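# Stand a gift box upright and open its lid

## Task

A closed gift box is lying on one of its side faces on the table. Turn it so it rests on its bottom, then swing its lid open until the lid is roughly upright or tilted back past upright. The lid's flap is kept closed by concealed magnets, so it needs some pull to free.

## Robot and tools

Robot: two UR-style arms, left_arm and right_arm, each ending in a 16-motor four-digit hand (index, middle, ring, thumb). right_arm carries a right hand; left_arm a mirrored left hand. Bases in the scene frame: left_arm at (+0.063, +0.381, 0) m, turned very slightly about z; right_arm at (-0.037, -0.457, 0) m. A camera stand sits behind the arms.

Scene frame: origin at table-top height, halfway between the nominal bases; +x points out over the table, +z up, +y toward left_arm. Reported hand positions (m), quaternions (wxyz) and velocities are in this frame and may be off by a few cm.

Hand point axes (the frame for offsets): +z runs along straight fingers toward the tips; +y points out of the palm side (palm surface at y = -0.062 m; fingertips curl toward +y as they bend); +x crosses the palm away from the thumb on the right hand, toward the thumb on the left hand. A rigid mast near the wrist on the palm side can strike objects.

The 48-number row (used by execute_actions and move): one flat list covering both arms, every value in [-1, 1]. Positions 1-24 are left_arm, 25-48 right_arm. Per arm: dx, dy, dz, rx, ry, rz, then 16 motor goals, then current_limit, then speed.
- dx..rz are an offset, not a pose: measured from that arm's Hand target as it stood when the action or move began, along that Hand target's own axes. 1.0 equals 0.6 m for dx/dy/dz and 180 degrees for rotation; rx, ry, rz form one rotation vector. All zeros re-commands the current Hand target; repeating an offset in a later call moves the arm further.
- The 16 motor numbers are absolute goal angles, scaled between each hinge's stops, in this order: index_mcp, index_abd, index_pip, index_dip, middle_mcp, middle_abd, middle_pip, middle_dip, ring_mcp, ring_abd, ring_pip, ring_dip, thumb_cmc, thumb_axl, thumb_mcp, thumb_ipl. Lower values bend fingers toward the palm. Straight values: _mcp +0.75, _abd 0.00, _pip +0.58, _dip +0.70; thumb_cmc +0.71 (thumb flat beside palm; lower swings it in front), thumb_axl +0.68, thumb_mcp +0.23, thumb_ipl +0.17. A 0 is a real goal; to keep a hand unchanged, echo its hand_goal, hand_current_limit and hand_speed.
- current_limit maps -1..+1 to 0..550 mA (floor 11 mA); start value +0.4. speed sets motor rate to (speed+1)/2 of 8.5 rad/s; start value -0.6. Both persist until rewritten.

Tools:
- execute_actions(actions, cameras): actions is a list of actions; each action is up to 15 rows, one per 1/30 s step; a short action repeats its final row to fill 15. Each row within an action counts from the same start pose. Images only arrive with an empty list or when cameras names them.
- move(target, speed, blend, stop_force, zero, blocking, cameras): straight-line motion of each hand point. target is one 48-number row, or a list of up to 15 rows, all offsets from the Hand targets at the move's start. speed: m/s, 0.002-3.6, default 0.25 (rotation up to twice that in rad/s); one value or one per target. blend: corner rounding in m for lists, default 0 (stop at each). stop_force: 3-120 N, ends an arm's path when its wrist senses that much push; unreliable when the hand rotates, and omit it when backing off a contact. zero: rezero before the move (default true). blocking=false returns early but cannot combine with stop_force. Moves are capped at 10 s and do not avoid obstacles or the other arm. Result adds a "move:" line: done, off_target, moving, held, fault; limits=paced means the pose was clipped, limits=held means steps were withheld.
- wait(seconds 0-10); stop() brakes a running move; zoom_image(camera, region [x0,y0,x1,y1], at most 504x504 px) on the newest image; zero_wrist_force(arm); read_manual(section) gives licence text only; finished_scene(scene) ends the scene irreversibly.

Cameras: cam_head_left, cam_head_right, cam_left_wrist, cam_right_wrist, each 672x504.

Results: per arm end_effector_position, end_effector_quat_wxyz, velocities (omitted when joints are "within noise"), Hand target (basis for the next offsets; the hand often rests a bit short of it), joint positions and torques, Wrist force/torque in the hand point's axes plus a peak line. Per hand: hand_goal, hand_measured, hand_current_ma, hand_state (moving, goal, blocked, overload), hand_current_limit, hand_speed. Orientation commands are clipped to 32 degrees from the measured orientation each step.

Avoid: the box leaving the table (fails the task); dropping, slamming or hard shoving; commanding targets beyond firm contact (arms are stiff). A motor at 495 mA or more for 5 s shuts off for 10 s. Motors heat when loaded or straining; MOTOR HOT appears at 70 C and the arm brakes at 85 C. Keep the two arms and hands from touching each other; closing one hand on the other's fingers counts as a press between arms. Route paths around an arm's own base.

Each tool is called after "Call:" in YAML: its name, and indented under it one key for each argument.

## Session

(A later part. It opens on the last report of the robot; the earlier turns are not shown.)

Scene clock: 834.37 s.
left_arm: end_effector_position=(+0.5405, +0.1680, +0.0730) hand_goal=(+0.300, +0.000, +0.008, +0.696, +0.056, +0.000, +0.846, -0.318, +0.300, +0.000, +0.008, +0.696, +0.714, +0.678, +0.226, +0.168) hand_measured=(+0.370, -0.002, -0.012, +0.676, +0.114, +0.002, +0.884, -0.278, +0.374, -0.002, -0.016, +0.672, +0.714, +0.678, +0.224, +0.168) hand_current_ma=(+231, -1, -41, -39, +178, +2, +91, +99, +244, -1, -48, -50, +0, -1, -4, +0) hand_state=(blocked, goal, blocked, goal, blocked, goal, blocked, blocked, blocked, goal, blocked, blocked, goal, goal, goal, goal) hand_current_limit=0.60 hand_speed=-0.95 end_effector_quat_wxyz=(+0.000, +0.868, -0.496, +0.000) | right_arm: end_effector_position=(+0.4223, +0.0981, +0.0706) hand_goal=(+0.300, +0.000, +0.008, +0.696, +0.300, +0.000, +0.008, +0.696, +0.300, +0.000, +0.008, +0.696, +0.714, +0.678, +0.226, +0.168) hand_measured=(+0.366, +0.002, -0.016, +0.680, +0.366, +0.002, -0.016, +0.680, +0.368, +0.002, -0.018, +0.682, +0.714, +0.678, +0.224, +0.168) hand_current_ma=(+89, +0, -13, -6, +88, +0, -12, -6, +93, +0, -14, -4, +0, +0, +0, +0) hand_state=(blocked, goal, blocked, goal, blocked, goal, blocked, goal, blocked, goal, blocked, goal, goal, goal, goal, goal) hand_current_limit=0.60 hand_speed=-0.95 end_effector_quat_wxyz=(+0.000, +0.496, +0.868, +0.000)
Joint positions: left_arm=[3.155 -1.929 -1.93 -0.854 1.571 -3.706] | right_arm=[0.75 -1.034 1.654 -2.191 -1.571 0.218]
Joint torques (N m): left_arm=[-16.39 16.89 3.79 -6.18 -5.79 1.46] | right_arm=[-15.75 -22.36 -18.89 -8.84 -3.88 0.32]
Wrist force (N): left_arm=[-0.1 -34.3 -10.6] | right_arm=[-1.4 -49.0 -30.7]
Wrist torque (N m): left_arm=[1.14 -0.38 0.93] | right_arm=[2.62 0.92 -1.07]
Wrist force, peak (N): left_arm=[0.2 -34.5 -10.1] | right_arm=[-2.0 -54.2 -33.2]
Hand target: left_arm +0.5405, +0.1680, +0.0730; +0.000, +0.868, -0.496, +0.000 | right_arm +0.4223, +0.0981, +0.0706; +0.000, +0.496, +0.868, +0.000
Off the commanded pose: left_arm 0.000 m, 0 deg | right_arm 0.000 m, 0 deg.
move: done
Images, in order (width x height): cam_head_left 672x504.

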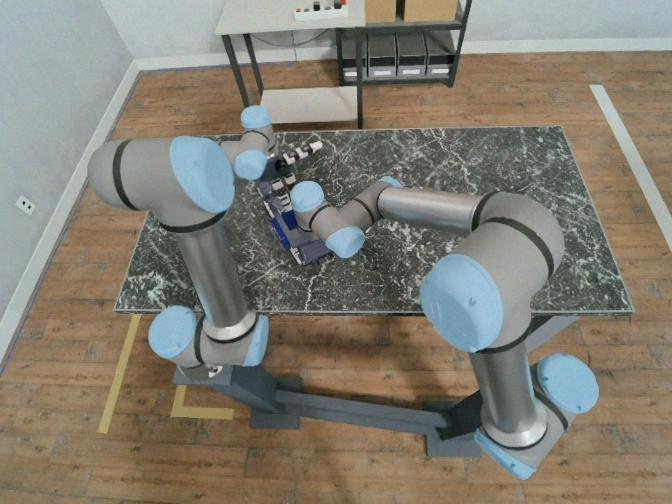

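Call:
move:
  target: [0,-0.0012,0,0,0,0,0.3,0,0.007,0.696,0.055,0,0.845,-0.319,0.3,0,0.007,0.696,0.714,0.678,0.226,0.168,0.6,-0.95,0,-0.003,0,0,0,0,0.3,0,0.007,0.696,0.3,0,0.007,0.696,0.3,0,0.007,0.696,0.714,0.678,0.226,0.168,0.6,-0.95]
  speed: 0.01

Call:
move:
  target: [0,0,0,0,0,0,0.3,0,0.007,0.696,-0.35,0,0.6,-0.8,0.3,0,0.007,0.696,0.714,0.678,0.226,0.168,0.6,-0.95,0,0,0,0,0,0,0.3,0,0.007,0.696,0.3,0,0.007,0.696,0.3,0,0.007,0.696,0.714,0.678,0.226,0.168,0.6,-0.95]
  speed: 0.01
  cameras: ["cam_head_left","cam_head_right"]

Call:
zoom_image:
  camera: "cam_head_left"
  region: [240, 150, 340, 270]

Call:
zoom_image:
  camera: "cam_head_right"
  region: [240, 150, 340, 270]

Scene clock: 851.47 s.
left_arm: end_effector_position=(+0.5411, +0.1683, +0.0729) hand_goal=(+0.300, +0.000, +0.008, +0.696, +0.056, +0.000, +0.846, -0.318, +0.300, +0.000, +0.008, +0.696, +0.714, +0.678, +0.226, +0.168) hand_measured=(+0.370, -0.002, -0.012, +0.676, +0.114, +0.002, +0.882, -0.300, +0.374, -0.002, -0.016, +0.672, +0.714, +0.678, +0.224, +0.168) hand_current_ma=(+231, -1, -41, -39, +175, +2, +89, +35, +244, -1, -49, -50, +0, -1, -4, +0) hand_state=(blocked, goal, blocked, goal, blocked, goal, blocked, goal, blocked, goal, blocked, blocked, goal, goal, goal, goal) hand_current_limit=0.60 hand_speed=-0.95 end_effector_quat_wxyz=(+0.000, +0.868, -0.496, +0.000) | right_arm: end_effector_position=(+0.4207, +0.0972, +0.0706) hand_goal=(+0.300, +0.000, +0.008, +0.696, +0.300, +0.000, +0.008, +0.696, +0.300, +0.000, +0.008, +0.696, +0.714, +0.678, +0.226, +0.168) hand_measured=(+0.352, +0.000, +0.002, +0.686, +0.352, +0.000, +0.002, +0.684, +0.354, +0.000, -0.002, +0.686, +0.714, +0.678, +0.224, +0.168) hand_current_ma=(+55, +0, -1, -3, +56, +0, -1, -3, +59, +0, -2, -2, +0, +0, +0, +0) hand_state=(blocked, goal, goal, goal, blocked, goal, goal, goal, blocked, goal, goal, goal, goal, goal, goal, goal) hand_current_limit=0.60 hand_speed=-0.95 end_effector_quat_wxyz=(+0.000, +0.496, +0.868, +0.000)
Joint positions: left_arm=[3.156 -1.93 -1.929 -0.854 1.571 -3.705] | right_arm=[0.751 -1.038 1.659 -2.194 -1.571 0.219]
Joint torques (N m): left_arm=[0.31 22.54 12.29 -2.34 -3.55 1.75] | right_arm=[8.51 -45.4 -19.15 -5.03 -0.92 1.93]
Wrist force (N): left_arm=[0.2 -19.8 -6.3] | right_arm=[-1.3 -11.5 -5.2]
Wrist torque (N m): left_arm=[0.66 -0.22 0.46] | right_arm=[0.78 0.28 -0.31]
Wrist force, peak (N): left_arm=[-0.1 -34.5 -10.4] | right_arm=[-1.3 -49.0 -30.6]
Hand target: left_arm +0.5411, +0.1683, +0.0730; +0.000, +0.868, -0.496, +0.000 | right_arm +0.4207, +0.0972, +0.0706; +0.000, +0.496, +0.868, +0.000
Off the commanded pose: left_arm 0.000 m, 0 deg | right_arm 0.000 m, 0 deg.
move: done

Scene clock: 855.30 s.
left_arm: end_effector_position=(+0.5411, +0.1683, +0.0730) hand_goal=(+0.300, +0.000, +0.008, +0.696, -0.350, +0.000, +0.600, -0.800, +0.300, +0.000, +0.008, +0.696, +0.714, +0.678, +0.226, +0.168) hand_measured=(+0.370, -0.002, -0.012, +0.676, -0.332, +0.002, +0.606, -0.798, +0.374, -0.002, -0.016, +0.672, +0.714, +0.678, +0.224, +0.168) hand_current_ma=(+231, -1, -41, -39, +41, +2, +10, +3, +244, -1, -49, -50, +0, -1, -4, +0) hand_state=(blocked, goal, blocked, goal, goal, goal, goal, goal, blocked, goal, blocked, blocked, goal, goal, goal, goal) hand_current_limit=0.60 hand_speed=-0.95 end_effector_quat_wxyz=(+0.000, +0.868, -0.496, +0.000) | right_arm: end_effector_position=(+0.4207, +0.0972, +0.0706) hand_goal=(+0.300, +0.000, +0.008, +0.696, +0.300, +0.000, +0.008, +0.696, +0.300, +0.000, +0.008, +0.696, +0.714, +0.678, +0.226, +0.168) hand_measured=(+0.350, +0.000, +0.002, +0.686, +0.352, +0.000, +0.002, +0.684, +0.354, +0.000, -0.002, +0.686, +0.714, +0.678, +0.224, +0.168) hand_current_ma=(+55, +0, -1, -3, +56, +0, -1, -3, +59, +0, -2, -2, +0, +0, +0, +0) hand_state=(blocked, goal, goal, goal, blocked, goal, goal, goal, blocked, goal, goal, goal, goal, goal, goal, goal) hand_current_limit=0.60 hand_speed=-0.95 end_effector_quat_wxyz=(+0.000, +0.496, +0.868, +0.000)
Joint positions: left_arm=[3.156 -1.93 -1.929 -0.854 1.571 -3.705] | right_arm=[0.751 -1.038 1.659 -2.194 -1.571 0.219]
Joint torques (N m): left_arm=[-0.15 34.69 13.82 -0.05 -1.45 -1.16] | right_arm=[6.16 -33.79 -33.78 -3.69 0.7 -1.77]
Wrist force (N): left_arm=[0.6 -17.5 -6.6] | right_arm=[-1.3 -13.1 -5.9]
Wrist torque (N m): left_arm=[0.60 -0.28 0.44] | right_arm=[0.84 0.25 -0.32]
Wrist force, peak (N): left_arm=[0.5 -20.1 -6.4] | right_arm=[-1.4 -13.3 -6.2]
Hand target: left_arm +0.5411, +0.1683, +0.0730; +0.000, +0.868, -0.496, +0.000 | right_arm +0.4207, +0.0972, +0.0706; +0.000, +0.496, +0.868, +0.000
Off the commanded pose: left_arm 0.000 m, 0 deg | right_arm 0.000 m, 0 deg.
move: done
Images, in order (width x height): cam_head_left 672x504, cam_head_right 672x504.

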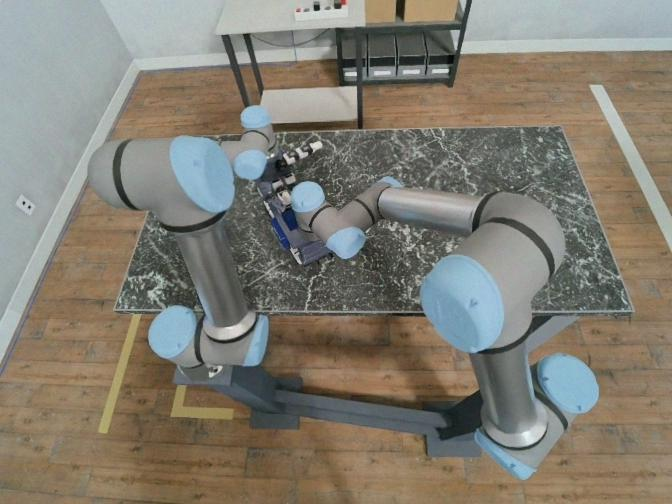

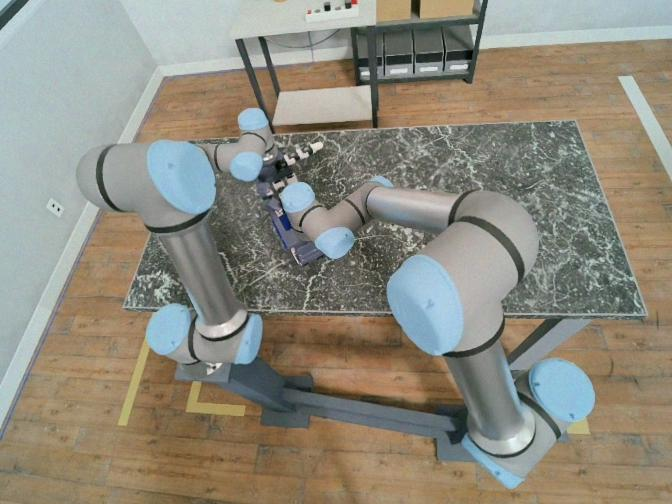

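Scaled by 4.200.

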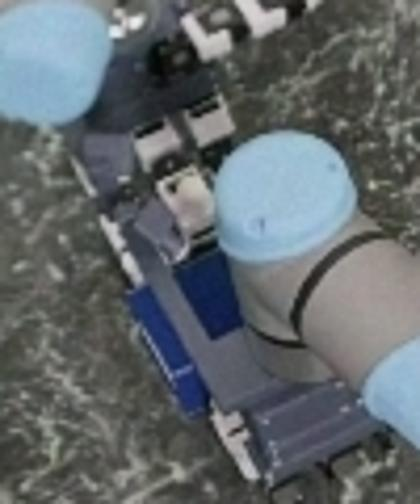

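Scaled by 4.200.

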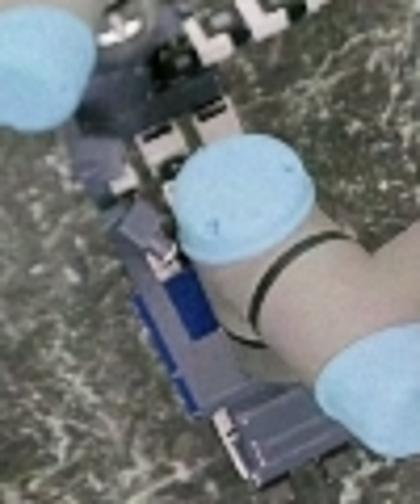

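Call:
move:
  target:
    - [0,0,0,0,0,0,0.3,0,0.007,0.696,0.548,0,-0.08,0.116,0.3,0,0.007,0.696,0.714,0.678,0.226,0.168,0.6,-0.9,0,0,0,0,0,0,0.3,0,0.007,0.696,0.3,0,0.007,0.696,0.3,0,0.007,0.696,0.714,0.678,0.226,0.168,0.6,-0.9]
    - [0,0,0,0,0,0,0.3,0,0.007,0.696,0.137,0,0.796,-0.058,0.3,0,0.007,0.696,0.714,0.678,0.226,0.168,0.6,-0.9,0,0,0,0,0,0,0.3,0,0.007,0.696,0.3,0,0.007,0.696,0.3,0,0.007,0.696,0.714,0.678,0.226,0.168,0.6,-0.9]
  speed: 0.05

Call:
move:
  target: [0,0,0,0,0,0,0.3,0,0.007,0.696,0,0,0.869,-0.246,0.3,0,0.007,0.696,0.714,0.678,0.226,0.168,0.75,-0.95,0,0,0,0,0,0,0.3,0,0.007,0.696,0.3,0,0.007,0.696,0.3,0,0.007,0.696,0.714,0.678,0.226,0.168,0.6,-0.95]
  speed: 0.05

Call:
move:
  target: [0,0,0,0,0,0,0.3,0,0.007,0.696,-0.082,0,0.869,-0.464,0.3,0,0.007,0.696,0.714,0.678,0.226,0.168,0.75,-0.95,0,0,0,0,0,0,0.3,0,0.007,0.696,0.3,0,0.007,0.696,0.3,0,0.007,0.696,0.714,0.678,0.226,0.168,0.6,-0.95]
  speed: 0.05
  cameras: ["cam_head_left","cam_head_right"]

Call:
zoom_image:
  camera: "cam_head_left"
  region: [240, 150, 340, 270]

Call:
zoom_image:
  camera: "cam_head_right"
  region: [240, 150, 340, 270]

Scene clock: 963.93 s.
left_arm: end_effector_position=(+0.5412, +0.1683, +0.0730) hand_goal=(+0.300, +0.000, +0.008, +0.696, +0.138, +0.000, +0.796, -0.058, +0.300, +0.000, +0.008, +0.696, +0.714, +0.678, +0.226, +0.168) hand_measured=(+0.364, -0.002, -0.008, +0.678, +0.288, +0.002, +0.266, -0.142, +0.366, -0.002, -0.010, +0.674, +0.714, +0.678, +0.224, +0.168) hand_current_ma=(+201, -1, -28, -35, +440, +1, -440, -275, +214, -1, -36, -45, +0, -1, -4, +0) hand_state=(blocked, goal, goal, goal, blocked, goal, blocked, blocked, blocked, goal, goal, blocked, goal, goal, goal, goal) hand_current_limit=0.60 hand_speed=-0.90 end_effector_quat_wxyz=(+0.000, +0.868, -0.496, +0.000) | right_arm: end_effector_position=(+0.4207, +0.0972, +0.0706) hand_goal=(+0.300, +0.000, +0.008, +0.696, +0.300, +0.000, +0.008, +0.696, +0.300, +0.000, +0.008, +0.696, +0.714, +0.678, +0.226, +0.168) hand_measured=(+0.350, +0.000, +0.002, +0.686, +0.352, +0.000, +0.002, +0.684, +0.354, +0.000, -0.002, +0.686, +0.714, +0.678, +0.224, +0.168) hand_current_ma=(+55, +0, -1, -3, +56, +0, -1, -3, +59, +0, -2, -2, +0, +0, +0, +0) hand_state=(blocked, goal, goal, goal, blocked, goal, goal, goal, blocked, goal, goal, goal, goal, goal, goal, goal) hand_current_limit=0.60 hand_speed=-0.90 end_effector_quat_wxyz=(+0.000, +0.496, +0.868, +0.000)
Joint positions: left_arm=[3.156 -1.93 -1.929 -0.854 1.571 -3.705] | right_arm=[0.751 -1.038 1.659 -2.194 -1.571 0.219]
Joint torques (N m): left_arm=[-5.03 18.44 0.67 -4.28 -3.38 -1.1] | right_arm=[0.95 -33.47 -33.63 -6.27 0.27 -1.87]
Wrist force (N): left_arm=[-0.1 -32.7 -10.0] | right_arm=[-1.9 -20.4 -9.2]
Wrist torque (N m): left_arm=[0.63 -0.33 0.76] | right_arm=[1.13 0.32 -0.48]
Wrist force, peak (N): left_arm=[-0.2 -33.2 -10.4] | right_arm=[-2.1 -20.7 -9.4]
Hand target: left_arm +0.5411, +0.1683, +0.0730; +0.000, +0.868, -0.496, +0.000 | right_arm +0.4207, +0.0972, +0.0706; +0.000, +0.496, +0.868, +0.000
Off the commanded pose: left_arm 0.000 m, 0 deg | right_arm 0.000 m, 0 deg.
move: done

Scene clock: 966.90 s.
left_arm: end_effector_position=(+0.5411, +0.1683, +0.0730) hand_goal=(+0.300, +0.000, +0.008, +0.696, +0.000, +0.000, +0.870, -0.246, +0.300, +0.000, +0.008, +0.696, +0.714, +0.678, +0.226, +0.168) hand_measured=(+0.360, -0.002, +0.000, +0.682, +0.098, +0.002, +0.776, -0.450, +0.364, -0.002, -0.004, +0.678, +0.714, +0.678, +0.224, +0.168) hand_current_ma=(+188, -1, -13, -25, +356, +1, -311, -481, +201, -1, -22, -33, +0, -1, -4, +0) hand_state=(blocked, goal, goal, goal, blocked, goal, blocked, blocked, blocked, goal, goal, goal, goal, goal, goal, goal) hand_current_limit=0.75 hand_speed=-0.95 end_effector_quat_wxyz=(+0.000, +0.868, -0.496, +0.000) | right_arm: end_effector_position=(+0.4207, +0.0972, +0.0706) hand_goal=(+0.300, +0.000, +0.008, +0.696, +0.300, +0.000, +0.008, +0.696, +0.300, +0.000, +0.008, +0.696, +0.714, +0.678, +0.226, +0.168) hand_measured=(+0.350, +0.000, +0.002, +0.686, +0.352, +0.000, +0.002, +0.684, +0.354, +0.000, -0.002, +0.686, +0.714, +0.678, +0.224, +0.168) hand_current_ma=(+55, +0, -1, -3, +56, +0, -1, -3, +59, +0, -2, -2, +0, +0, +0, +0) hand_state=(blocked, goal, goal, goal, blocked, goal, goal, goal, blocked, goal, goal, goal, goal, goal, goal, goal) hand_current_limit=0.60 hand_speed=-0.95 end_effector_quat_wxyz=(+0.000, +0.496, +0.868, +0.000)
Joint positions: left_arm=[3.156 -1.93 -1.929 -0.854 1.571 -3.705] | right_arm=[0.751 -1.038 1.659 -2.194 -1.571 0.219]
Joint torques (N m): left_arm=[-19.64 18.05 -1.69 -3.15 -5.55 -1.2] | right_arm=[-0.5 -33.56 -33.75 -7.11 -1.55 -1.8]
Wrist force (N): left_arm=[-0.2 -35.9 -11.8] | right_arm=[-1.6 -22.4 -10.2]
Wrist torque (N m): left_arm=[0.67 -0.36 0.83] | right_arm=[1.20 0.30 -0.50]
Wrist force, peak (N): left_arm=[0.0 -37.1 -11.6] | right_arm=[-1.9 -22.8 -10.4]
Hand target: left_arm +0.5411, +0.1683, +0.0730; +0.000, +0.868, -0.496, +0.000 | right_arm +0.4207, +0.0972, +0.0706; +0.000, +0.496, +0.868, +0.000
Off the commanded pose: left_arm 0.000 m, 0 deg | right_arm 0.000 m, 0 deg.
move: done

Scene clock: 967.93 s.
left_arm: end_effector_position=(+0.5411, +0.1683, +0.0730) hand_goal=(+0.300, +0.000, +0.008, +0.696, -0.082, +0.000, +0.870, -0.464, +0.300, +0.000, +0.008, +0.696, +0.714, +0.678, +0.226, +0.168) hand_measured=(+0.360, -0.002, +0.000, +0.682, +0.058, +0.002, +0.876, -0.514, +0.364, -0.002, -0.004, +0.678, +0.714, +0.678, +0.224, +0.168) hand_current_ma=(+188, -1, -13, -25, +481, +1, +7, -134, +201, -1, -21, -33, +0, -1, -4, +0) hand_state=(blocked, goal, goal, goal, blocked, goal, goal, blocked, blocked, goal, goal, goal, goal, goal, goal, goal) hand_current_limit=0.75 hand_speed=-0.95 end_effector_quat_wxyz=(+0.000, +0.868, -0.496, +0.000) | right_arm: end_effector_position=(+0.4207, +0.0972, +0.0706) hand_goal=(+0.300, +0.000, +0.008, +0.696, +0.300, +0.000, +0.008, +0.696, +0.300, +0.000, +0.008, +0.696, +0.714, +0.678, +0.226, +0.168) hand_measured=(+0.350, +0.000, +0.002, +0.686, +0.352, +0.000, +0.002, +0.684, +0.354, +0.000, -0.002, +0.686, +0.714, +0.678, +0.224, +0.168) hand_current_ma=(+55, +0, -1, -3, +56, +0, -1, -3, +59, +0, -2, -2, +0, +0, +0, +0) hand_state=(blocked, goal, goal, goal, blocked, goal, goal, goal, blocked, goal, goal, goal, goal, goal, goal, goal) hand_current_limit=0.60 hand_speed=-0.95 end_effector_quat_wxyz=(+0.000, +0.496, +0.868, +0.000)
Joint positions: left_arm=[3.156 -1.93 -1.929 -0.854 1.571 -3.705] | right_arm=[0.751 -1.038 1.659 -2.194 -1.571 0.219]
Joint torques (N m): left_arm=[-16.6 19.73 -2.51 -3.31 -5.3 -1.26] | right_arm=[-1.12 -34.07 -33.88 -7.24 -2.23 -1.8]
Wrist force (N): left_arm=[0.2 -28.0 -7.5] | right_arm=[-2.1 -22.4 -10.3]
Wrist torque (N m): left_arm=[0.62 -0.29 0.66] | right_arm=[1.18 0.36 -0.55]
Wrist force, peak (N): left_arm=[0.0 -36.4 -11.7] | right_arm=[-1.9 -22.5 -10.4]
Hand target: left_arm +0.5411, +0.1683, +0.0730; +0.000, +0.868, -0.496, +0.000 | right_arm +0.4207, +0.0972, +0.0706; +0.000, +0.496, +0.868, +0.000
Off the commanded pose: left_arm 0.000 m, 0 deg | right_arm 0.000 m, 0 deg.
move: done
Images, in order (width x height): cam_head_left 672x504, cam_head_right 672x504.

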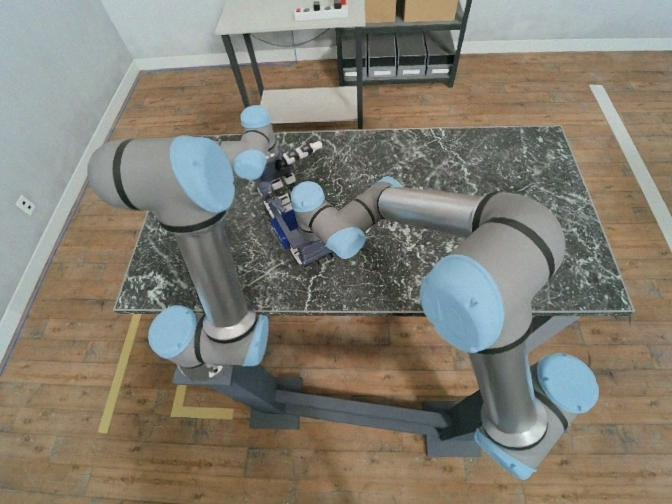

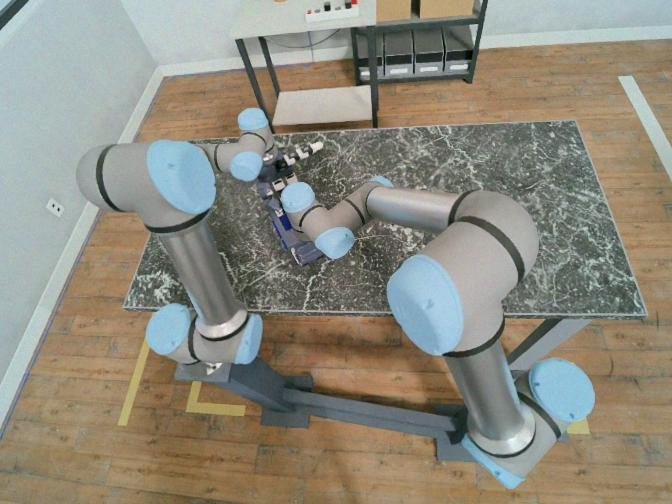

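Scaled by 4.200.

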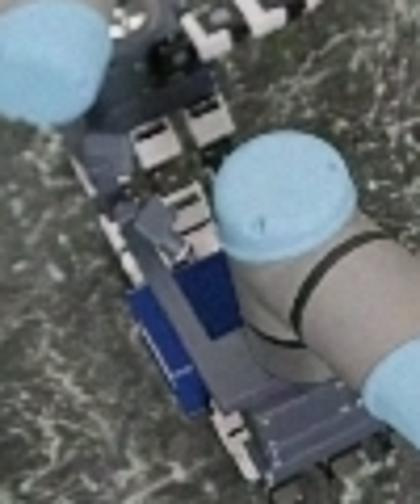

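Scaled by 4.200.

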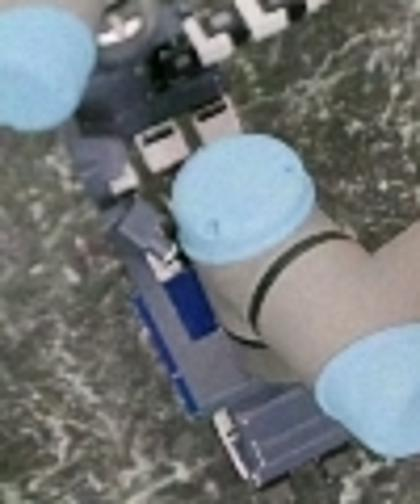

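Call:
move:
  target:
    - [0,0,0,0,0,0,0.3,0,0.007,0.696,0.548,0,-0.08,0.116,0.3,0,0.007,0.696,0.714,0.678,0.226,0.168,0.6,-0.9,0,0,0,0,0,0,0.3,0,0.007,0.696,0.3,0,0.007,0.696,0.3,0,0.007,0.696,0.714,0.678,0.226,0.168,0.6,-0.9]
    - [0,0,0,0,0,0,0.3,0,0.007,0.696,0.342,0,0.401,-0.029,0.3,0,0.007,0.696,0.714,0.678,0.226,0.168,0.6,-0.9,0,0,0,0,0,0,0.3,0,0.007,0.696,0.3,0,0.007,0.696,0.3,0,0.007,0.696,0.714,0.678,0.226,0.168,0.6,-0.9]
    - [0,0,0,0,0,0,0.3,0,0.007,0.696,0.137,0,0.796,-0.058,0.3,0,0.007,0.696,0.714,0.678,0.226,0.168,0.6,-0.9,0,0,0,0,0,0,0.3,0,0.007,0.696,0.3,0,0.007,0.696,0.3,0,0.007,0.696,0.714,0.678,0.226,0.168,0.6,-0.9]
  speed: 0.05

Call:
move:
  target: [0,0,0,0,0,0,0.3,0,0.007,0.696,0.068,0,0.839,-0.145,0.3,0,0.007,0.696,0.714,0.678,0.226,0.168,0.7,-0.95,0,0,0,0,0,0,0.3,0,0.007,0.696,0.3,0,0.007,0.696,0.3,0,0.007,0.696,0.714,0.678,0.226,0.168,0.6,-0.95]
  speed: 0.05

Call:
move:
  target: [0,0,0,0,0,0,0.3,0,0.007,0.696,0,0,0.869,-0.246,0.3,0,0.007,0.696,0.714,0.678,0.226,0.168,0.7,-0.95,0,0,0,0,0,0,0.3,0,0.007,0.696,0.3,0,0.007,0.696,0.3,0,0.007,0.696,0.714,0.678,0.226,0.168,0.6,-0.95]
  speed: 0.05
  cameras: ["cam_head_left","cam_head_right"]

Call:
zoom_image:
  camera: "cam_head_left"
  region: [240, 150, 340, 270]

Scene clock: 1008.37 s.
left_arm: end_effector_position=(+0.5412, +0.1683, +0.0730) hand_goal=(+0.300, +0.000, +0.008, +0.696, +0.138, +0.000, +0.796, -0.058, +0.300, +0.000, +0.008, +0.696, +0.714, +0.678, +0.226, +0.168) hand_measured=(+0.358, -0.002, -0.004, +0.682, +0.280, +0.000, +0.288, -0.140, +0.362, -0.002, -0.006, +0.680, +0.714, +0.678, +0.224, +0.168) hand_current_ma=(+181, -1, -18, -24, +440, +0, -439, -258, +192, -2, -25, -33, +0, -1, -4, +0) hand_state=(blocked, goal, goal, goal, blocked, goal, blocked, blocked, blocked, goal, goal, goal, goal, goal, goal, goal) hand_current_limit=0.60 hand_speed=-0.90 end_effector_quat_wxyz=(+0.000, +0.868, -0.496, +0.000) | right_arm: end_effector_position=(+0.4207, +0.0972, +0.0706) hand_goal=(+0.300, +0.000, +0.008, +0.696, +0.300, +0.000, +0.008, +0.696, +0.300, +0.000, +0.008, +0.696, +0.714, +0.678, +0.226, +0.168) hand_measured=(+0.350, +0.000, +0.000, +0.686, +0.352, +0.000, +0.000, +0.684, +0.354, +0.000, -0.002, +0.686, +0.714, +0.678, +0.224, +0.168) hand_current_ma=(+55, +0, -1, -3, +56, +0, -1, -3, +59, +0, -2, -2, +0, +0, +0, +0) hand_state=(blocked, goal, goal, goal, blocked, goal, goal, goal, blocked, goal, goal, goal, goal, goal, goal, goal) hand_current_limit=0.60 hand_speed=-0.90 end_effector_quat_wxyz=(+0.000, +0.496, +0.868, +0.000)
Joint positions: left_arm=[3.156 -1.93 -1.929 -0.854 1.571 -3.705] | right_arm=[0.751 -1.038 1.659 -2.194 -1.571 0.219]
Joint torques (N m): left_arm=[-5.81 27.2 1.84 -3.95 -3.37 -1.25] | right_arm=[-6.09 -34.05 -33.65 -7.2 -2.24 -1.76]
Wrist force (N): left_arm=[0.5 -36.7 -13.9] | right_arm=[-2.2 -25.8 -11.4]
Wrist torque (N m): left_arm=[0.83 -0.48 0.91] | right_arm=[1.35 0.39 -0.62]
Wrist force, peak (N): left_arm=[-0.3 -28.8 -27.7] | right_arm=[-1.9 -26.1 -11.5]
Hand target: left_arm +0.5411, +0.1683, +0.0730; +0.000, +0.868, -0.496, +0.000 | right_arm +0.4207, +0.0972, +0.0706; +0.000, +0.496, +0.868, +0.000
Off the commanded pose: left_arm 0.000 m, 0 deg | right_arm 0.000 m, 0 deg.
move: done

Scene clock: 1009.60 s.
left_arm: end_effector_position=(+0.5412, +0.1683, +0.0730) hand_goal=(+0.300, +0.000, +0.008, +0.696, +0.068, +0.000, +0.840, -0.144, +0.300, +0.000, +0.008, +0.696, +0.714, +0.678, +0.226, +0.168) hand_measured=(+0.358, -0.002, -0.004, +0.682, +0.218, +0.000, +0.458, -0.256, +0.362, -0.002, -0.008, +0.680, +0.714, +0.678, +0.224, +0.168) hand_current_ma=(+179, -1, -22, -24, +468, +0, -467, -397, +190, -2, -29, -33, +0, -1, -4, +0) hand_state=(blocked, goal, goal, goal, blocked, goal, blocked, blocked, blocked, goal, goal, goal, goal, goal, goal, goal) hand_current_limit=0.70 hand_speed=-0.95 end_effector_quat_wxyz=(+0.000, +0.868, -0.496, +0.000) | right_arm: end_effector_position=(+0.4207, +0.0972, +0.0706) hand_goal=(+0.300, +0.000, +0.008, +0.696, +0.300, +0.000, +0.008, +0.696, +0.300, +0.000, +0.008, +0.696, +0.714, +0.678, +0.226, +0.168) hand_measured=(+0.350, +0.000, +0.000, +0.686, +0.352, +0.000, +0.000, +0.684, +0.354, +0.000, -0.002, +0.686, +0.714, +0.678, +0.224, +0.168) hand_current_ma=(+55, +0, -1, -3, +56, +0, -1, -3, +59, +0, -2, -2, +0, +0, +0, +0) hand_state=(blocked, goal, goal, goal, blocked, goal, goal, goal, blocked, goal, goal, goal, goal, goal, goal, goal) hand_current_limit=0.60 hand_speed=-0.95 end_effector_quat_wxyz=(+0.000, +0.496, +0.868, +0.000)
Joint positions: left_arm=[3.156 -1.93 -1.929 -0.854 1.571 -3.705] | right_arm=[0.751 -1.038 1.659 -2.194 -1.571 0.219]
Joint torques (N m): left_arm=[-13.81 29.8 -3.81 -6.63 -5.69 -0.89] | right_arm=[-7.42 -34.11 -33.82 -7.21 -2.28 -1.78]
Wrist force (N): left_arm=[0.0 -38.6 -13.9] | right_arm=[-1.8 -25.6 -11.3]
Wrist torque (N m): left_arm=[0.89 -0.43 0.90] | right_arm=[1.34 0.35 -0.60]
Wrist force, peak (N): left_arm=[0.2 -38.6 -14.0] | right_arm=[-1.6 -27.4 -12.2]
Hand target: left_arm +0.5411, +0.1683, +0.0730; +0.000, +0.868, -0.496, +0.000 | right_arm +0.4207, +0.0972, +0.0706; +0.000, +0.496, +0.868, +0.000
Off the commanded pose: left_arm 0.000 m, 0 deg | right_arm 0.000 m, 0 deg.
move: done

Scene clock: 1011.53 s.
left_arm: end_effector_position=(+0.5411, +0.1683, +0.0730) hand_goal=(+0.300, +0.000, +0.008, +0.696, +0.000, +0.000, +0.870, -0.246, +0.300, +0.000, +0.008, +0.696, +0.714, +0.678, +0.226, +0.168) hand_measured=(+0.358, -0.002, +0.002, +0.684, +0.100, +0.000, +0.782, -0.436, +0.362, -0.002, -0.002, +0.680, +0.714, +0.678, +0.224, +0.168) hand_current_ma=(+179, -1, -9, -23, +364, +0, -282, -467, +190, -2, -16, -31, +0, -1, -4, +0) hand_state=(blocked, goal, goal, goal, blocked, goal, blocked, blocked, blocked, goal, goal, goal, goal, goal, goal, goal) hand_current_limit=0.70 hand_speed=-0.95 end_effector_quat_wxyz=(+0.000, +0.868, -0.496, +0.000) | right_arm: end_effector_position=(+0.4207, +0.0972, +0.0706) hand_goal=(+0.300, +0.000, +0.008, +0.696, +0.300, +0.000, +0.008, +0.696, +0.300, +0.000, +0.008, +0.696, +0.714, +0.678, +0.226, +0.168) hand_measured=(+0.350, +0.000, +0.000, +0.686, +0.352, +0.000, +0.000, +0.684, +0.354, +0.000, -0.002, +0.686, +0.714, +0.678, +0.224, +0.168) hand_current_ma=(+55, +0, -1, -3, +56, +0, -1, -3, +59, +0, -2, -2, +0, +0, +0, +0) hand_state=(blocked, goal, goal, goal, blocked, goal, goal, goal, blocked, goal, goal, goal, goal, goal, goal, goal) hand_current_limit=0.60 hand_speed=-0.95 end_effector_quat_wxyz=(+0.000, +0.496, +0.868, +0.000)
Joint positions: left_arm=[3.156 -1.93 -1.929 -0.854 1.571 -3.705] | right_arm=[0.751 -1.038 1.659 -2.194 -1.571 0.219]
Joint torques (N m): left_arm=[-20.31 30.05 -5.04 -3.35 -5.86 -0.98] | right_arm=[-8.63 -34.46 -33.26 -7.21 -2.3 -1.65]
Wrist force (N): left_arm=[0.3 -36.9 -11.8] | right_arm=[-1.9 -22.7 -9.9]
Wrist torque (N m): left_arm=[0.64 -0.38 0.87] | right_arm=[1.21 0.32 -0.54]
Wrist force, peak (N): left_arm=[0.1 -38.5 -13.6] | right_arm=[-1.9 -25.8 -11.1]
Hand target: left_arm +0.5411, +0.1683, +0.0730; +0.000, +0.868, -0.496, +0.000 | right_arm +0.4207, +0.0972, +0.0706; +0.000, +0.496, +0.868, +0.000
Off the commanded pose: left_arm 0.000 m, 0 deg | right_arm 0.000 m, 0 deg.
move: done
Images, in order (width x height): cam_head_left 672x504, cam_head_right 672x504.

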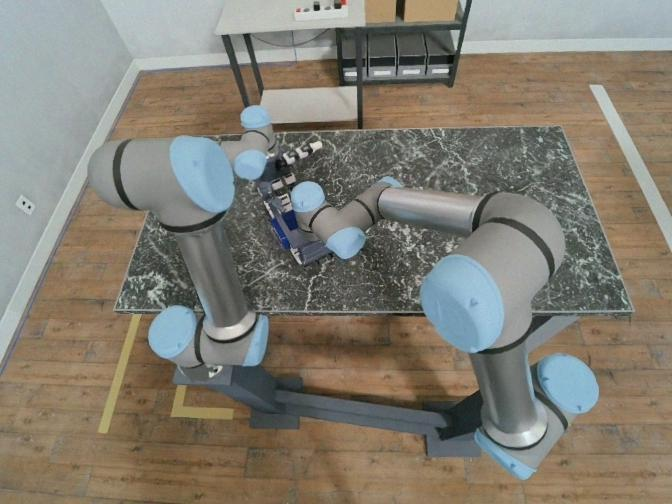

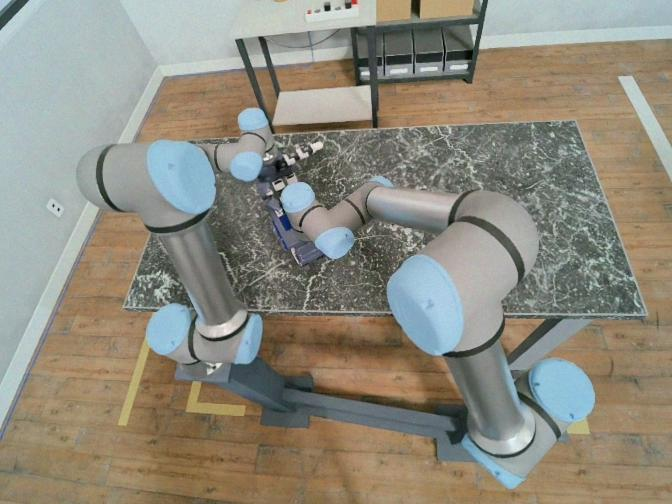

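Scaled by 4.200.

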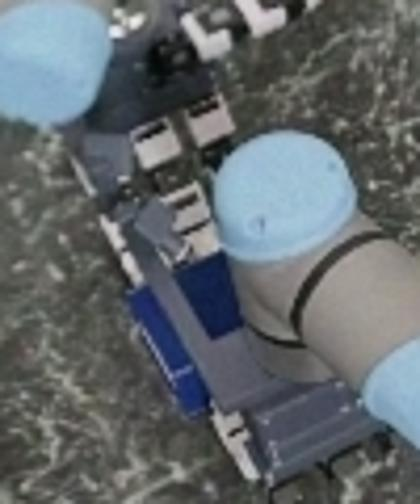

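Call:
move:
  target:
    - [0,-0.067,0,0,0,0,0.3,0,0.007,0.696,0,0,0.869,-0.246,0.3,0,0.007,0.696,0.714,0.678,0.226,0.168,0.7,-0.8,0,-0.012,0,0,0,0,0.3,0,0.007,0.696,0.3,0,0.007,0.696,0.3,0,0.007,0.696,0.714,0.678,0.226,0.168,0.6,-0.8]
    - [0,-0.067,-0.02,0,0,0,0.137,0,-0.08,0.696,0.137,0,-0.08,0.696,0.137,0,-0.08,0.696,0.714,0.678,0.226,0.168,0.7,-0.7,0,-0.012,-0.054,0,0,0,0.342,0,0.007,0.696,0.342,0,0.007,0.696,0.342,0,0.007,0.696,0.714,0.678,0.226,0.168,0.6,-0.7]
    - [0,-0.05,0.053,0,0,0,0.137,0,-0.08,0.696,0.137,0,-0.08,0.696,0.137,0,-0.08,0.696,0.714,0.678,0.226,0.168,0.7,-0.7,0,-0.012,-0.054,0,0,0,0.342,0,0.007,0.696,0.342,0,0.007,0.696,0.342,0,0.007,0.696,0.714,0.678,0.226,0.168,0.6,-0.7]
  speed: [0.03, 0.06, 0.06]
  cameras: ["cam_head_left"]

Call:
zoom_image:
  camera: "cam_head_left"
  region: [240, 150, 340, 270]

Scene clock: 1093.43 s.
left_arm: end_effector_position=(+0.5708, +0.1857, +0.0544) hand_goal=(+0.138, +0.000, -0.080, +0.696, +0.138, +0.000, -0.080, +0.696, +0.138, +0.000, -0.080, +0.696, +0.714, +0.678, +0.226, +0.168) hand_measured=(+0.142, -0.002, -0.072, +0.696, +0.140, +0.000, -0.072, +0.694, +0.140, -0.002, -0.074, +0.696, +0.714, +0.678, +0.222, +0.168) hand_current_ma=(+4, -1, +12, +0, +3, +0, +11, -2, +3, -2, +10, +0, +0, -1, -5, +0) hand_state=(goal, goal, goal, goal, goal, goal, goal, goal, goal, goal, goal, goal, goal, goal, goal, goal) hand_current_limit=0.70 hand_speed=-0.70 end_effector_quat_wxyz=(-0.002, +0.868, -0.496, +0.001) | right_arm: end_effector_position=(+0.4145, +0.0936, +0.1030) hand_goal=(+0.342, +0.000, +0.008, +0.696, +0.342, +0.000, +0.008, +0.696, +0.342, +0.000, +0.008, +0.696, +0.714, +0.678, +0.226, +0.168) hand_measured=(+0.344, +0.000, +0.012, +0.696, +0.344, +0.000, +0.012, +0.696, +0.346, +0.000, +0.012, +0.696, +0.714, +0.678, +0.224, +0.168) hand_current_ma=(+0, +0, +1, +0, +0, +0, +0, +0, +0, +0, +0, +0, +0, +0, +0, +0) hand_state=(goal, goal, goal, goal, goal, goal, goal, goal, goal, goal, goal, goal, goal, goal, goal, goal) hand_current_limit=0.60 hand_speed=-0.70 end_effector_quat_wxyz=(+0.000, +0.496, +0.868, +0.000)
Joint positions: left_arm=[3.187 -2.006 -1.874 -0.828 1.574 -3.675] | right_arm=[0.753 -1.093 1.651 -2.129 -1.571 0.221]
Joint torques (N m): left_arm=[-0.4 34.97 15.37 2.86 -0.28 -0.01] | right_arm=[9.95 -31.57 -10.43 -1.58 1.26 1.57]
Wrist force (N): left_arm=[-0.7 2.7 -1.4] | right_arm=[-0.7 2.1 -0.5]
Wrist torque (N m): left_arm=[0.57 0.04 -0.13] | right_arm=[0.51 0.08 -0.02]
Wrist force, peak (N): left_arm=[-26.7 -25.4 -117.4] | right_arm=[-1.8 -23.1 -10.1]
Hand target: left_arm +0.5708, +0.1857, +0.0544; -0.002, +0.868, -0.496, +0.001 (not the last commanded pose) | right_arm +0.4145, +0.0936, +0.1030; +0.000, +0.496, +0.868, +0.000
Off the commanded pose: left_arm 0.014 m, 0 deg | right_arm 0.000 m, 0 deg.
FORCE FAULT: contact force on the left arm reached its limit, and that arm stopped. The contact can be on any part of that arm, not only on its tool. That arm's remaining commands of this call were not run. That arm is still stopped at the end of this call. That arm stays stopped for about 10 more seconds. Until then a move that you send moves the other arm only, and its call returns only when the move has ended. Once the stop has ended, the next robot result says so. If the stop ends while you think or write, that arm runs what you send next, counted from a new Hand target: where the arm stands when the stop ends. While its stop runs, that arm, its gripper or tool too, takes no new command. Until it ends, the stop uses up actions while you think or wait. An arm that is not stopped still takes commands.
move: fault (left_arm); path passed 2 of 3 targets
Images, in order (width x height): cam_head_left 672x504.

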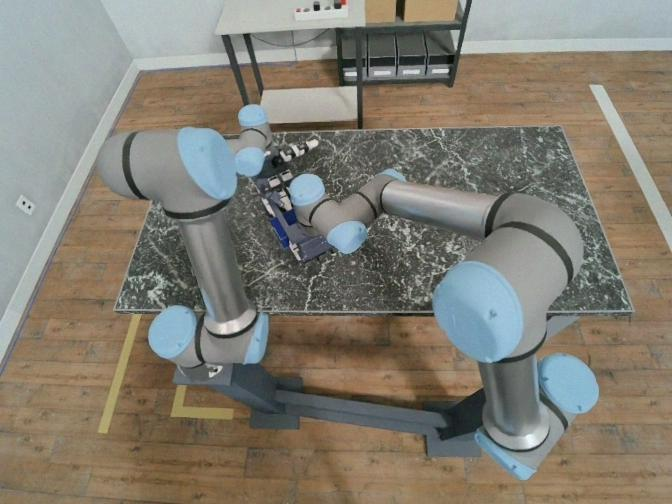

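Scaled by 4.200.

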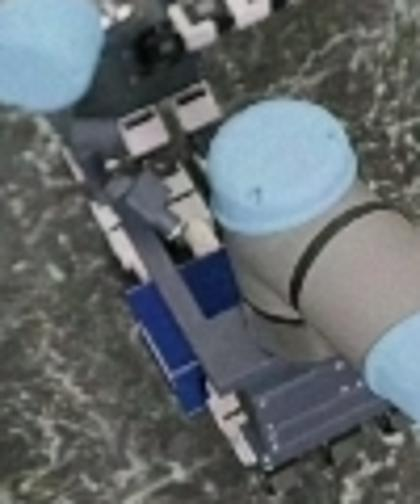

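Call:
move:
  target: [0,0,-0.032,0,0,0,0.342,0,0.007,0.696,0.342,0,0.007,0.696,0.342,0,0.007,0.696,0.714,0.678,0.226,0.168,0.78,-0.7,0,0,0,0,0,0,0.342,0,0.007,0.696,0.342,0,0.007,0.696,0.342,0,0.007,0.696,0.714,0.678,0.226,0.168,0.78,-0.7]
  speed: 0.03

Call:
move:
  target: [0,0.07,0,0,0,0,0.342,0,0.007,0.696,0.342,0,0.007,0.696,0.342,0,0.007,0.696,0.714,0.678,0.226,0.168,0.78,-0.7,0,0.02,0,0,0,0,0.342,0,0.007,0.696,0.342,0,0.007,0.696,0.342,0,0.007,0.696,0.714,0.678,0.226,0.168,0.78,-0.7]
  speed: 0.01
  stop_force: 4

Scene clock: 1115.07 s.
left_arm: end_effector_position=(+0.5708, +0.1857, +0.0737) hand_goal=(+0.342, +0.000, +0.008, +0.696, +0.342, +0.000, +0.008, +0.696, +0.342, +0.000, +0.008, +0.696, +0.714, +0.678, +0.226, +0.168) hand_measured=(+0.344, -0.002, +0.008, +0.696, +0.344, +0.000, +0.008, +0.694, +0.344, -0.002, +0.008, +0.696, +0.714, +0.678, +0.222, +0.168) hand_current_ma=(+3, -1, +0, +0, +2, +0, +0, -2, +3, -2, +0, +0, +0, -1, -5, +0) hand_state=(goal, goal, goal, goal, goal, goal, goal, goal, goal, goal, goal, goal, goal, goal, goal, goal) hand_current_limit=0.78 hand_speed=-0.70 end_effector_quat_wxyz=(-0.002, +0.868, -0.496, +0.001) | right_arm: end_effector_position=(+0.4145, +0.0936, +0.1030) hand_goal=(+0.342, +0.000, +0.008, +0.696, +0.342, +0.000, +0.008, +0.696, +0.342, +0.000, +0.008, +0.696, +0.714, +0.678, +0.226, +0.168) hand_measured=(+0.344, +0.000, +0.012, +0.696, +0.344, +0.000, +0.012, +0.696, +0.346, +0.000, +0.012, +0.696, +0.714, +0.678, +0.224, +0.168) hand_current_ma=(+0, +0, +1, +0, +0, +0, +0, +0, +0, +0, +0, +0, +0, +0, +0, +0) hand_state=(goal, goal, goal, goal, goal, goal, goal, goal, goal, goal, goal, goal, goal, goal, goal, goal) hand_current_limit=0.78 hand_speed=-0.70 end_effector_quat_wxyz=(+0.000, +0.496, +0.868, +0.000)
Joint positions: left_arm=[3.187 -1.975 -1.858 -0.875 1.574 -3.675] | right_arm=[0.753 -1.093 1.651 -2.129 -1.571 0.221]
Joint torques (N m): left_arm=[-8.52 26.58 12.09 4.03 -0.46 -1.43] | right_arm=[8.05 -31.43 -10.24 -1.57 1.22 1.7]
Wrist force (N): left_arm=[-0.6 2.0 -0.5] | right_arm=[-0.8 2.2 -0.6]
Wrist torque (N m): left_arm=[0.44 0.05 -0.09] | right_arm=[0.53 0.08 -0.01]
Wrist force, peak (N): left_arm=[-0.7 5.7 -9.1] | right_arm=[-1.1 2.6 -0.6]
Hand target: left_arm +0.5707, +0.1857, +0.0736; -0.002, +0.868, -0.496, +0.001 | right_arm +0.4145, +0.0936, +0.1030; +0.000, +0.496, +0.868, +0.000
Off the commanded pose: left_arm 0.000 m, 0 deg | right_arm 0.000 m, 0 deg.
FORCE FAULT, CONTINUED: the left arm's stop, for the force fault that an earlier result reported, is over. The rest of the stop counts as 19 of the actions that you can send in this scene. The stop ended before this call began, so that arm ran this call's commands, counted from a new Hand target: where the arm stood when the stop ended. During its stop the left arm's controller moved it back a little.
move: done

Scene clock: 1119.07 s.
left_arm: end_effector_position=(+0.5450, +0.1705, +0.0734) hand_goal=(+0.342, +0.000, +0.008, +0.696, +0.342, +0.000, +0.008, +0.696, +0.342, +0.000, +0.008, +0.696, +0.714, +0.678, +0.226, +0.168) hand_measured=(+0.348, -0.002, +0.008, +0.696, +0.350, +0.000, +0.004, +0.692, +0.348, -0.002, +0.008, +0.696, +0.714, +0.678, +0.222, +0.168) hand_current_ma=(+8, -1, +0, +0, +11, +0, -4, -4, +10, -2, +0, +0, +0, -1, -5, +0) hand_state=(goal, goal, goal, goal, goal, goal, goal, goal, goal, goal, goal, goal, goal, goal, goal, goal) hand_current_limit=0.78 hand_speed=-0.70 end_effector_quat_wxyz=(-0.002, +0.868, -0.496, +0.001) | right_arm: end_effector_position=(+0.4219, +0.0979, +0.1030) hand_goal=(+0.342, +0.000, +0.008, +0.696, +0.342, +0.000, +0.008, +0.696, +0.342, +0.000, +0.008, +0.696, +0.714, +0.678, +0.226, +0.168) hand_measured=(+0.348, +0.000, +0.008, +0.696, +0.348, +0.000, +0.008, +0.696, +0.348, +0.000, +0.008, +0.696, +0.714, +0.678, +0.224, +0.168) hand_current_ma=(+1, +0, +0, +0, +1, +0, +0, +0, +1, +0, +0, +0, +0, +0, +0, +0) hand_state=(goal, goal, goal, goal, goal, goal, goal, goal, goal, goal, goal, goal, goal, goal, goal, goal) hand_current_limit=0.78 hand_speed=-0.70 end_effector_quat_wxyz=(+0.000, +0.496, +0.868, +0.000)
Joint positions: left_arm=[3.159 -1.934 -1.922 -0.853 1.574 -3.703] | right_arm=[0.75 -1.077 1.625 -2.12 -1.571 0.218]
Joint torques (N m): left_arm=[6.26 24.68 21.85 0.38 -0.76 2.12] | right_arm=[-2.01 -49.07 -10.78 -3.8 1.27 -0.14]
Wrist force (N): left_arm=[-0.7 0.6 -1.1] | right_arm=[-0.9 0.4 -1.9]
Wrist torque (N m): left_arm=[0.47 0.05 -0.07] | right_arm=[0.60 0.18 0.07]
Wrist force, peak (N): left_arm=[-0.7 -3.0 -2.8] | right_arm=[-1.0 -2.7 -3.0]
Hand target: left_arm +0.5450, +0.1705, +0.0734; -0.002, +0.868, -0.496, +0.001 (not the last commanded pose) | right_arm +0.4219, +0.0979, +0.1030; +0.000, +0.496, +0.868, +0.000 (not the last commanded pose)
Off the commanded pose: left_arm 0.012 m, 0 deg | right_arm 0.003 m, 0 deg.
move: contact (left_arm, right_arm)

Call:
move:
  target: [0,0.003,0,0,0,0,0.342,0,0.007,0.696,0.342,0,0.007,0.696,0.342,0,0.007,0.696,0.714,0.678,0.226,0.168,0.78,-0.7,0,0.003,0,0,0,0,0.342,0,0.007,0.696,0.342,0,0.007,0.696,0.342,0,0.007,0.696,0.714,0.678,0.226,0.168,0.78,-0.7]
  speed: 0.01

Call:
move:
  target: [0,0.0005,-0.01,0,0,0,0.342,0,0.007,0.696,0.342,0,0.007,0.696,0.342,0,0.007,0.696,0.714,0.678,0.226,0.168,0.78,-0.7,0,0.0005,0,0,0,0,0.342,0,0.007,0.696,0.342,0,0.007,0.696,0.342,0,0.007,0.696,0.714,0.678,0.226,0.168,0.78,-0.7]
  speed: 0.01
  cameras: ["cam_head_left","cam_head_right"]

Call:
zoom_image:
  camera: "cam_head_left"
  region: [240, 150, 340, 270]

Call:
zoom_image:
  camera: "cam_head_right"
  region: [240, 150, 340, 270]

Scene clock: 1133.47 s.
left_arm: end_effector_position=(+0.5435, +0.1696, +0.0735) hand_goal=(+0.342, +0.000, +0.008, +0.696, +0.342, +0.000, +0.008, +0.696, +0.342, +0.000, +0.008, +0.696, +0.714, +0.678, +0.226, +0.168) hand_measured=(+0.356, -0.002, +0.002, +0.690, +0.362, +0.000, -0.006, +0.686, +0.362, -0.002, -0.002, +0.686, +0.714, +0.678, +0.222, +0.168) hand_current_ma=(+29, -1, -7, -7, +42, +0, -24, -18, +41, -1, -15, -14, +0, -1, -5, +0) hand_state=(goal, goal, goal, goal, goal, goal, goal, goal, goal, goal, goal, goal, goal, goal, goal, goal) hand_current_limit=0.78 hand_speed=-0.70 end_effector_quat_wxyz=(-0.002, +0.868, -0.496, +0.001) | right_arm: end_effector_position=(+0.4235, +0.0989, +0.1030) hand_goal=(+0.342, +0.000, +0.008, +0.696, +0.342, +0.000, +0.008, +0.696, +0.342, +0.000, +0.008, +0.696, +0.714, +0.678, +0.226, +0.168) hand_measured=(+0.366, +0.002, -0.008, +0.682, +0.366, +0.002, -0.008, +0.680, +0.368, +0.002, -0.010, +0.682, +0.714, +0.678, +0.224, +0.168) hand_current_ma=(+14, +0, -6, -4, +14, +0, -6, -5, +15, +0, -7, -4, +0, +0, +0, +0) hand_state=(blocked, goal, goal, goal, blocked, goal, goal, goal, blocked, goal, goal, goal, goal, goal, goal, goal) hand_current_limit=0.78 hand_speed=-0.70 end_effector_quat_wxyz=(+0.000, +0.496, +0.868, +0.000)
Joint positions: left_arm=[3.157 -1.931 -1.925 -0.852 1.574 -3.704] | right_arm=[0.75 -1.074 1.62 -2.118 -1.571 0.218]
Joint torques (N m): left_arm=[-12.95 30.51 4.2 -0.27 -1.45 -1.63] | right_arm=[-15.57 -28.99 -30.91 -5.8 0.13 -2.37]
Wrist force (N): left_arm=[-1.3 -15.0 -7.9] | right_arm=[-1.2 -21.5 -12.7]
Wrist torque (N m): left_arm=[0.78 -0.20 0.42] | right_arm=[1.38 0.40 -0.41]
Wrist force, peak (N): left_arm=[-1.3 -15.4 -8.0] | right_arm=[-1.4 -22.0 -12.8]
Hand target: left_arm +0.5435, +0.1696, +0.0734; -0.002, +0.868, -0.496, +0.001 | right_arm +0.4235, +0.0989, +0.1030; +0.000, +0.496, +0.868, +0.000
Off the commanded pose: left_arm 0.000 m, 0 deg | right_arm 0.000 m, 0 deg.
move: done

Scene clock: 1134.30 s.
left_arm: end_effector_position=(+0.5432, +0.1694, +0.0795) hand_goal=(+0.342, +0.000, +0.008, +0.696, +0.342, +0.000, +0.008, +0.696, +0.342, +0.000, +0.008, +0.696, +0.714, +0.678, +0.226, +0.168) hand_measured=(+0.372, -0.002, +0.026, +0.704, +0.374, +0.000, +0.022, +0.700, +0.374, -0.002, +0.024, +0.702, +0.714, +0.678, +0.222, +0.168) hand_current_ma=(+73, -1, +38, +11, +81, +0, +24, +4, +79, -1, +30, +10, +0, -1, -5, +0) hand_state=(blocked, goal, goal, goal, blocked, goal, goal, goal, blocked, goal, goal, goal, goal, goal, goal, goal) hand_current_limit=0.78 hand_speed=-0.70 end_effector_quat_wxyz=(-0.002, +0.868, -0.496, +0.001) | right_arm: end_effector_position=(+0.4237, +0.0990, +0.1030) hand_goal=(+0.342, +0.000, +0.008, +0.696, +0.342, +0.000, +0.008, +0.696, +0.342, +0.000, +0.008, +0.696, +0.714, +0.678, +0.226, +0.168) hand_measured=(+0.360, +0.002, -0.002, +0.686, +0.360, +0.002, -0.002, +0.684, +0.362, +0.002, -0.004, +0.684, +0.714, +0.678, +0.224, +0.168) hand_current_ma=(+7, +0, -2, -2, +8, +0, -2, -4, +10, +0, -4, -4, +0, +0, +0, +0) hand_state=(goal, goal, goal, goal, goal, goal, goal, goal, blocked, goal, goal, goal, goal, goal, goal, goal) hand_current_limit=0.78 hand_speed=-0.70 end_effector_quat_wxyz=(+0.000, +0.496, +0.868, +0.000)
Joint positions: left_arm=[3.157 -1.921 -1.92 -0.867 1.574 -3.705] | right_arm=[0.749 -1.073 1.619 -2.117 -1.571 0.218]
Joint torques (N m): left_arm=[-9.59 30.4 18.73 1.52 -1.13 -1.77] | right_arm=[-10.16 -32.21 -30.56 -1.95 -1.93 -2.41]
Wrist force (N): left_arm=[-0.6 -2.7 1.2] | right_arm=[-0.6 -4.1 -3.8]
Wrist torque (N m): left_arm=[0.66 0.07 0.06] | right_arm=[0.58 0.20 -0.03]
Wrist force, peak (N): left_arm=[-1.5 -15.0 -7.7] | right_arm=[-1.4 -21.6 -12.8]
Hand target: left_arm +0.5432, +0.1694, +0.0794; -0.002, +0.868, -0.496, +0.001 | right_arm +0.4237, +0.0990, +0.1030; +0.000, +0.496, +0.868, +0.000
Off the commanded pose: left_arm 0.000 m, 0 deg | right_arm 0.000 m, 0 deg.
move: done
Images, in order (width x height): cam_head_left 672x504, cam_head_right 672x504.

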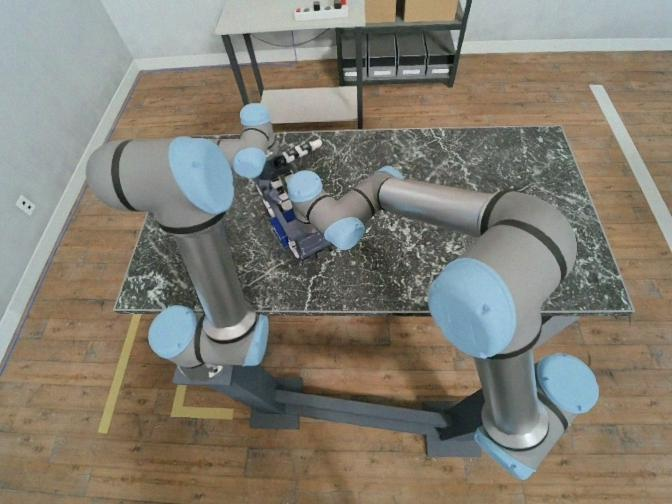

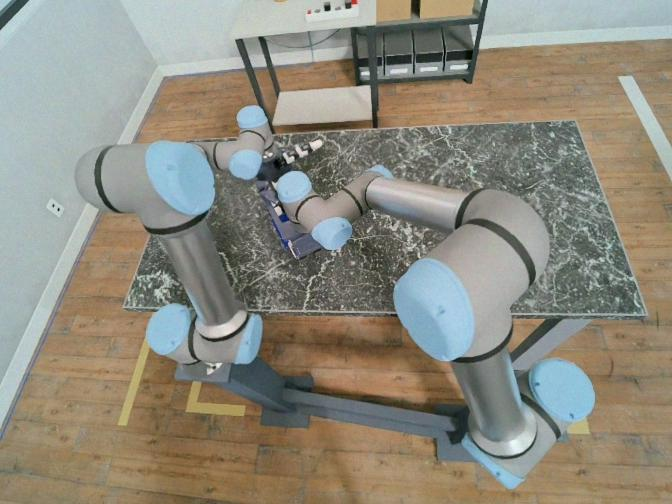

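Scaled by 4.200.

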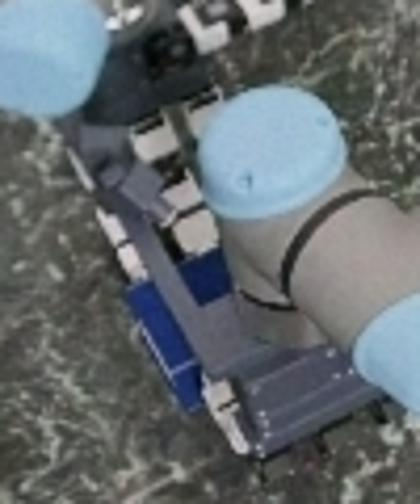

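Scaled by 4.200.

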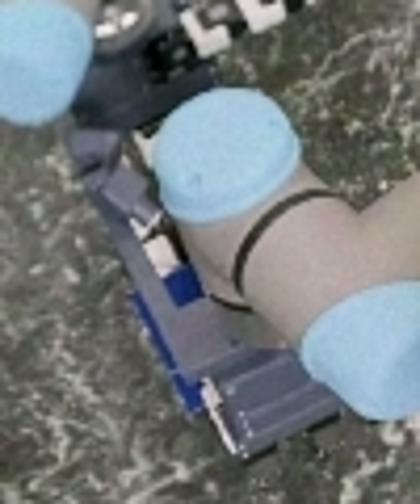

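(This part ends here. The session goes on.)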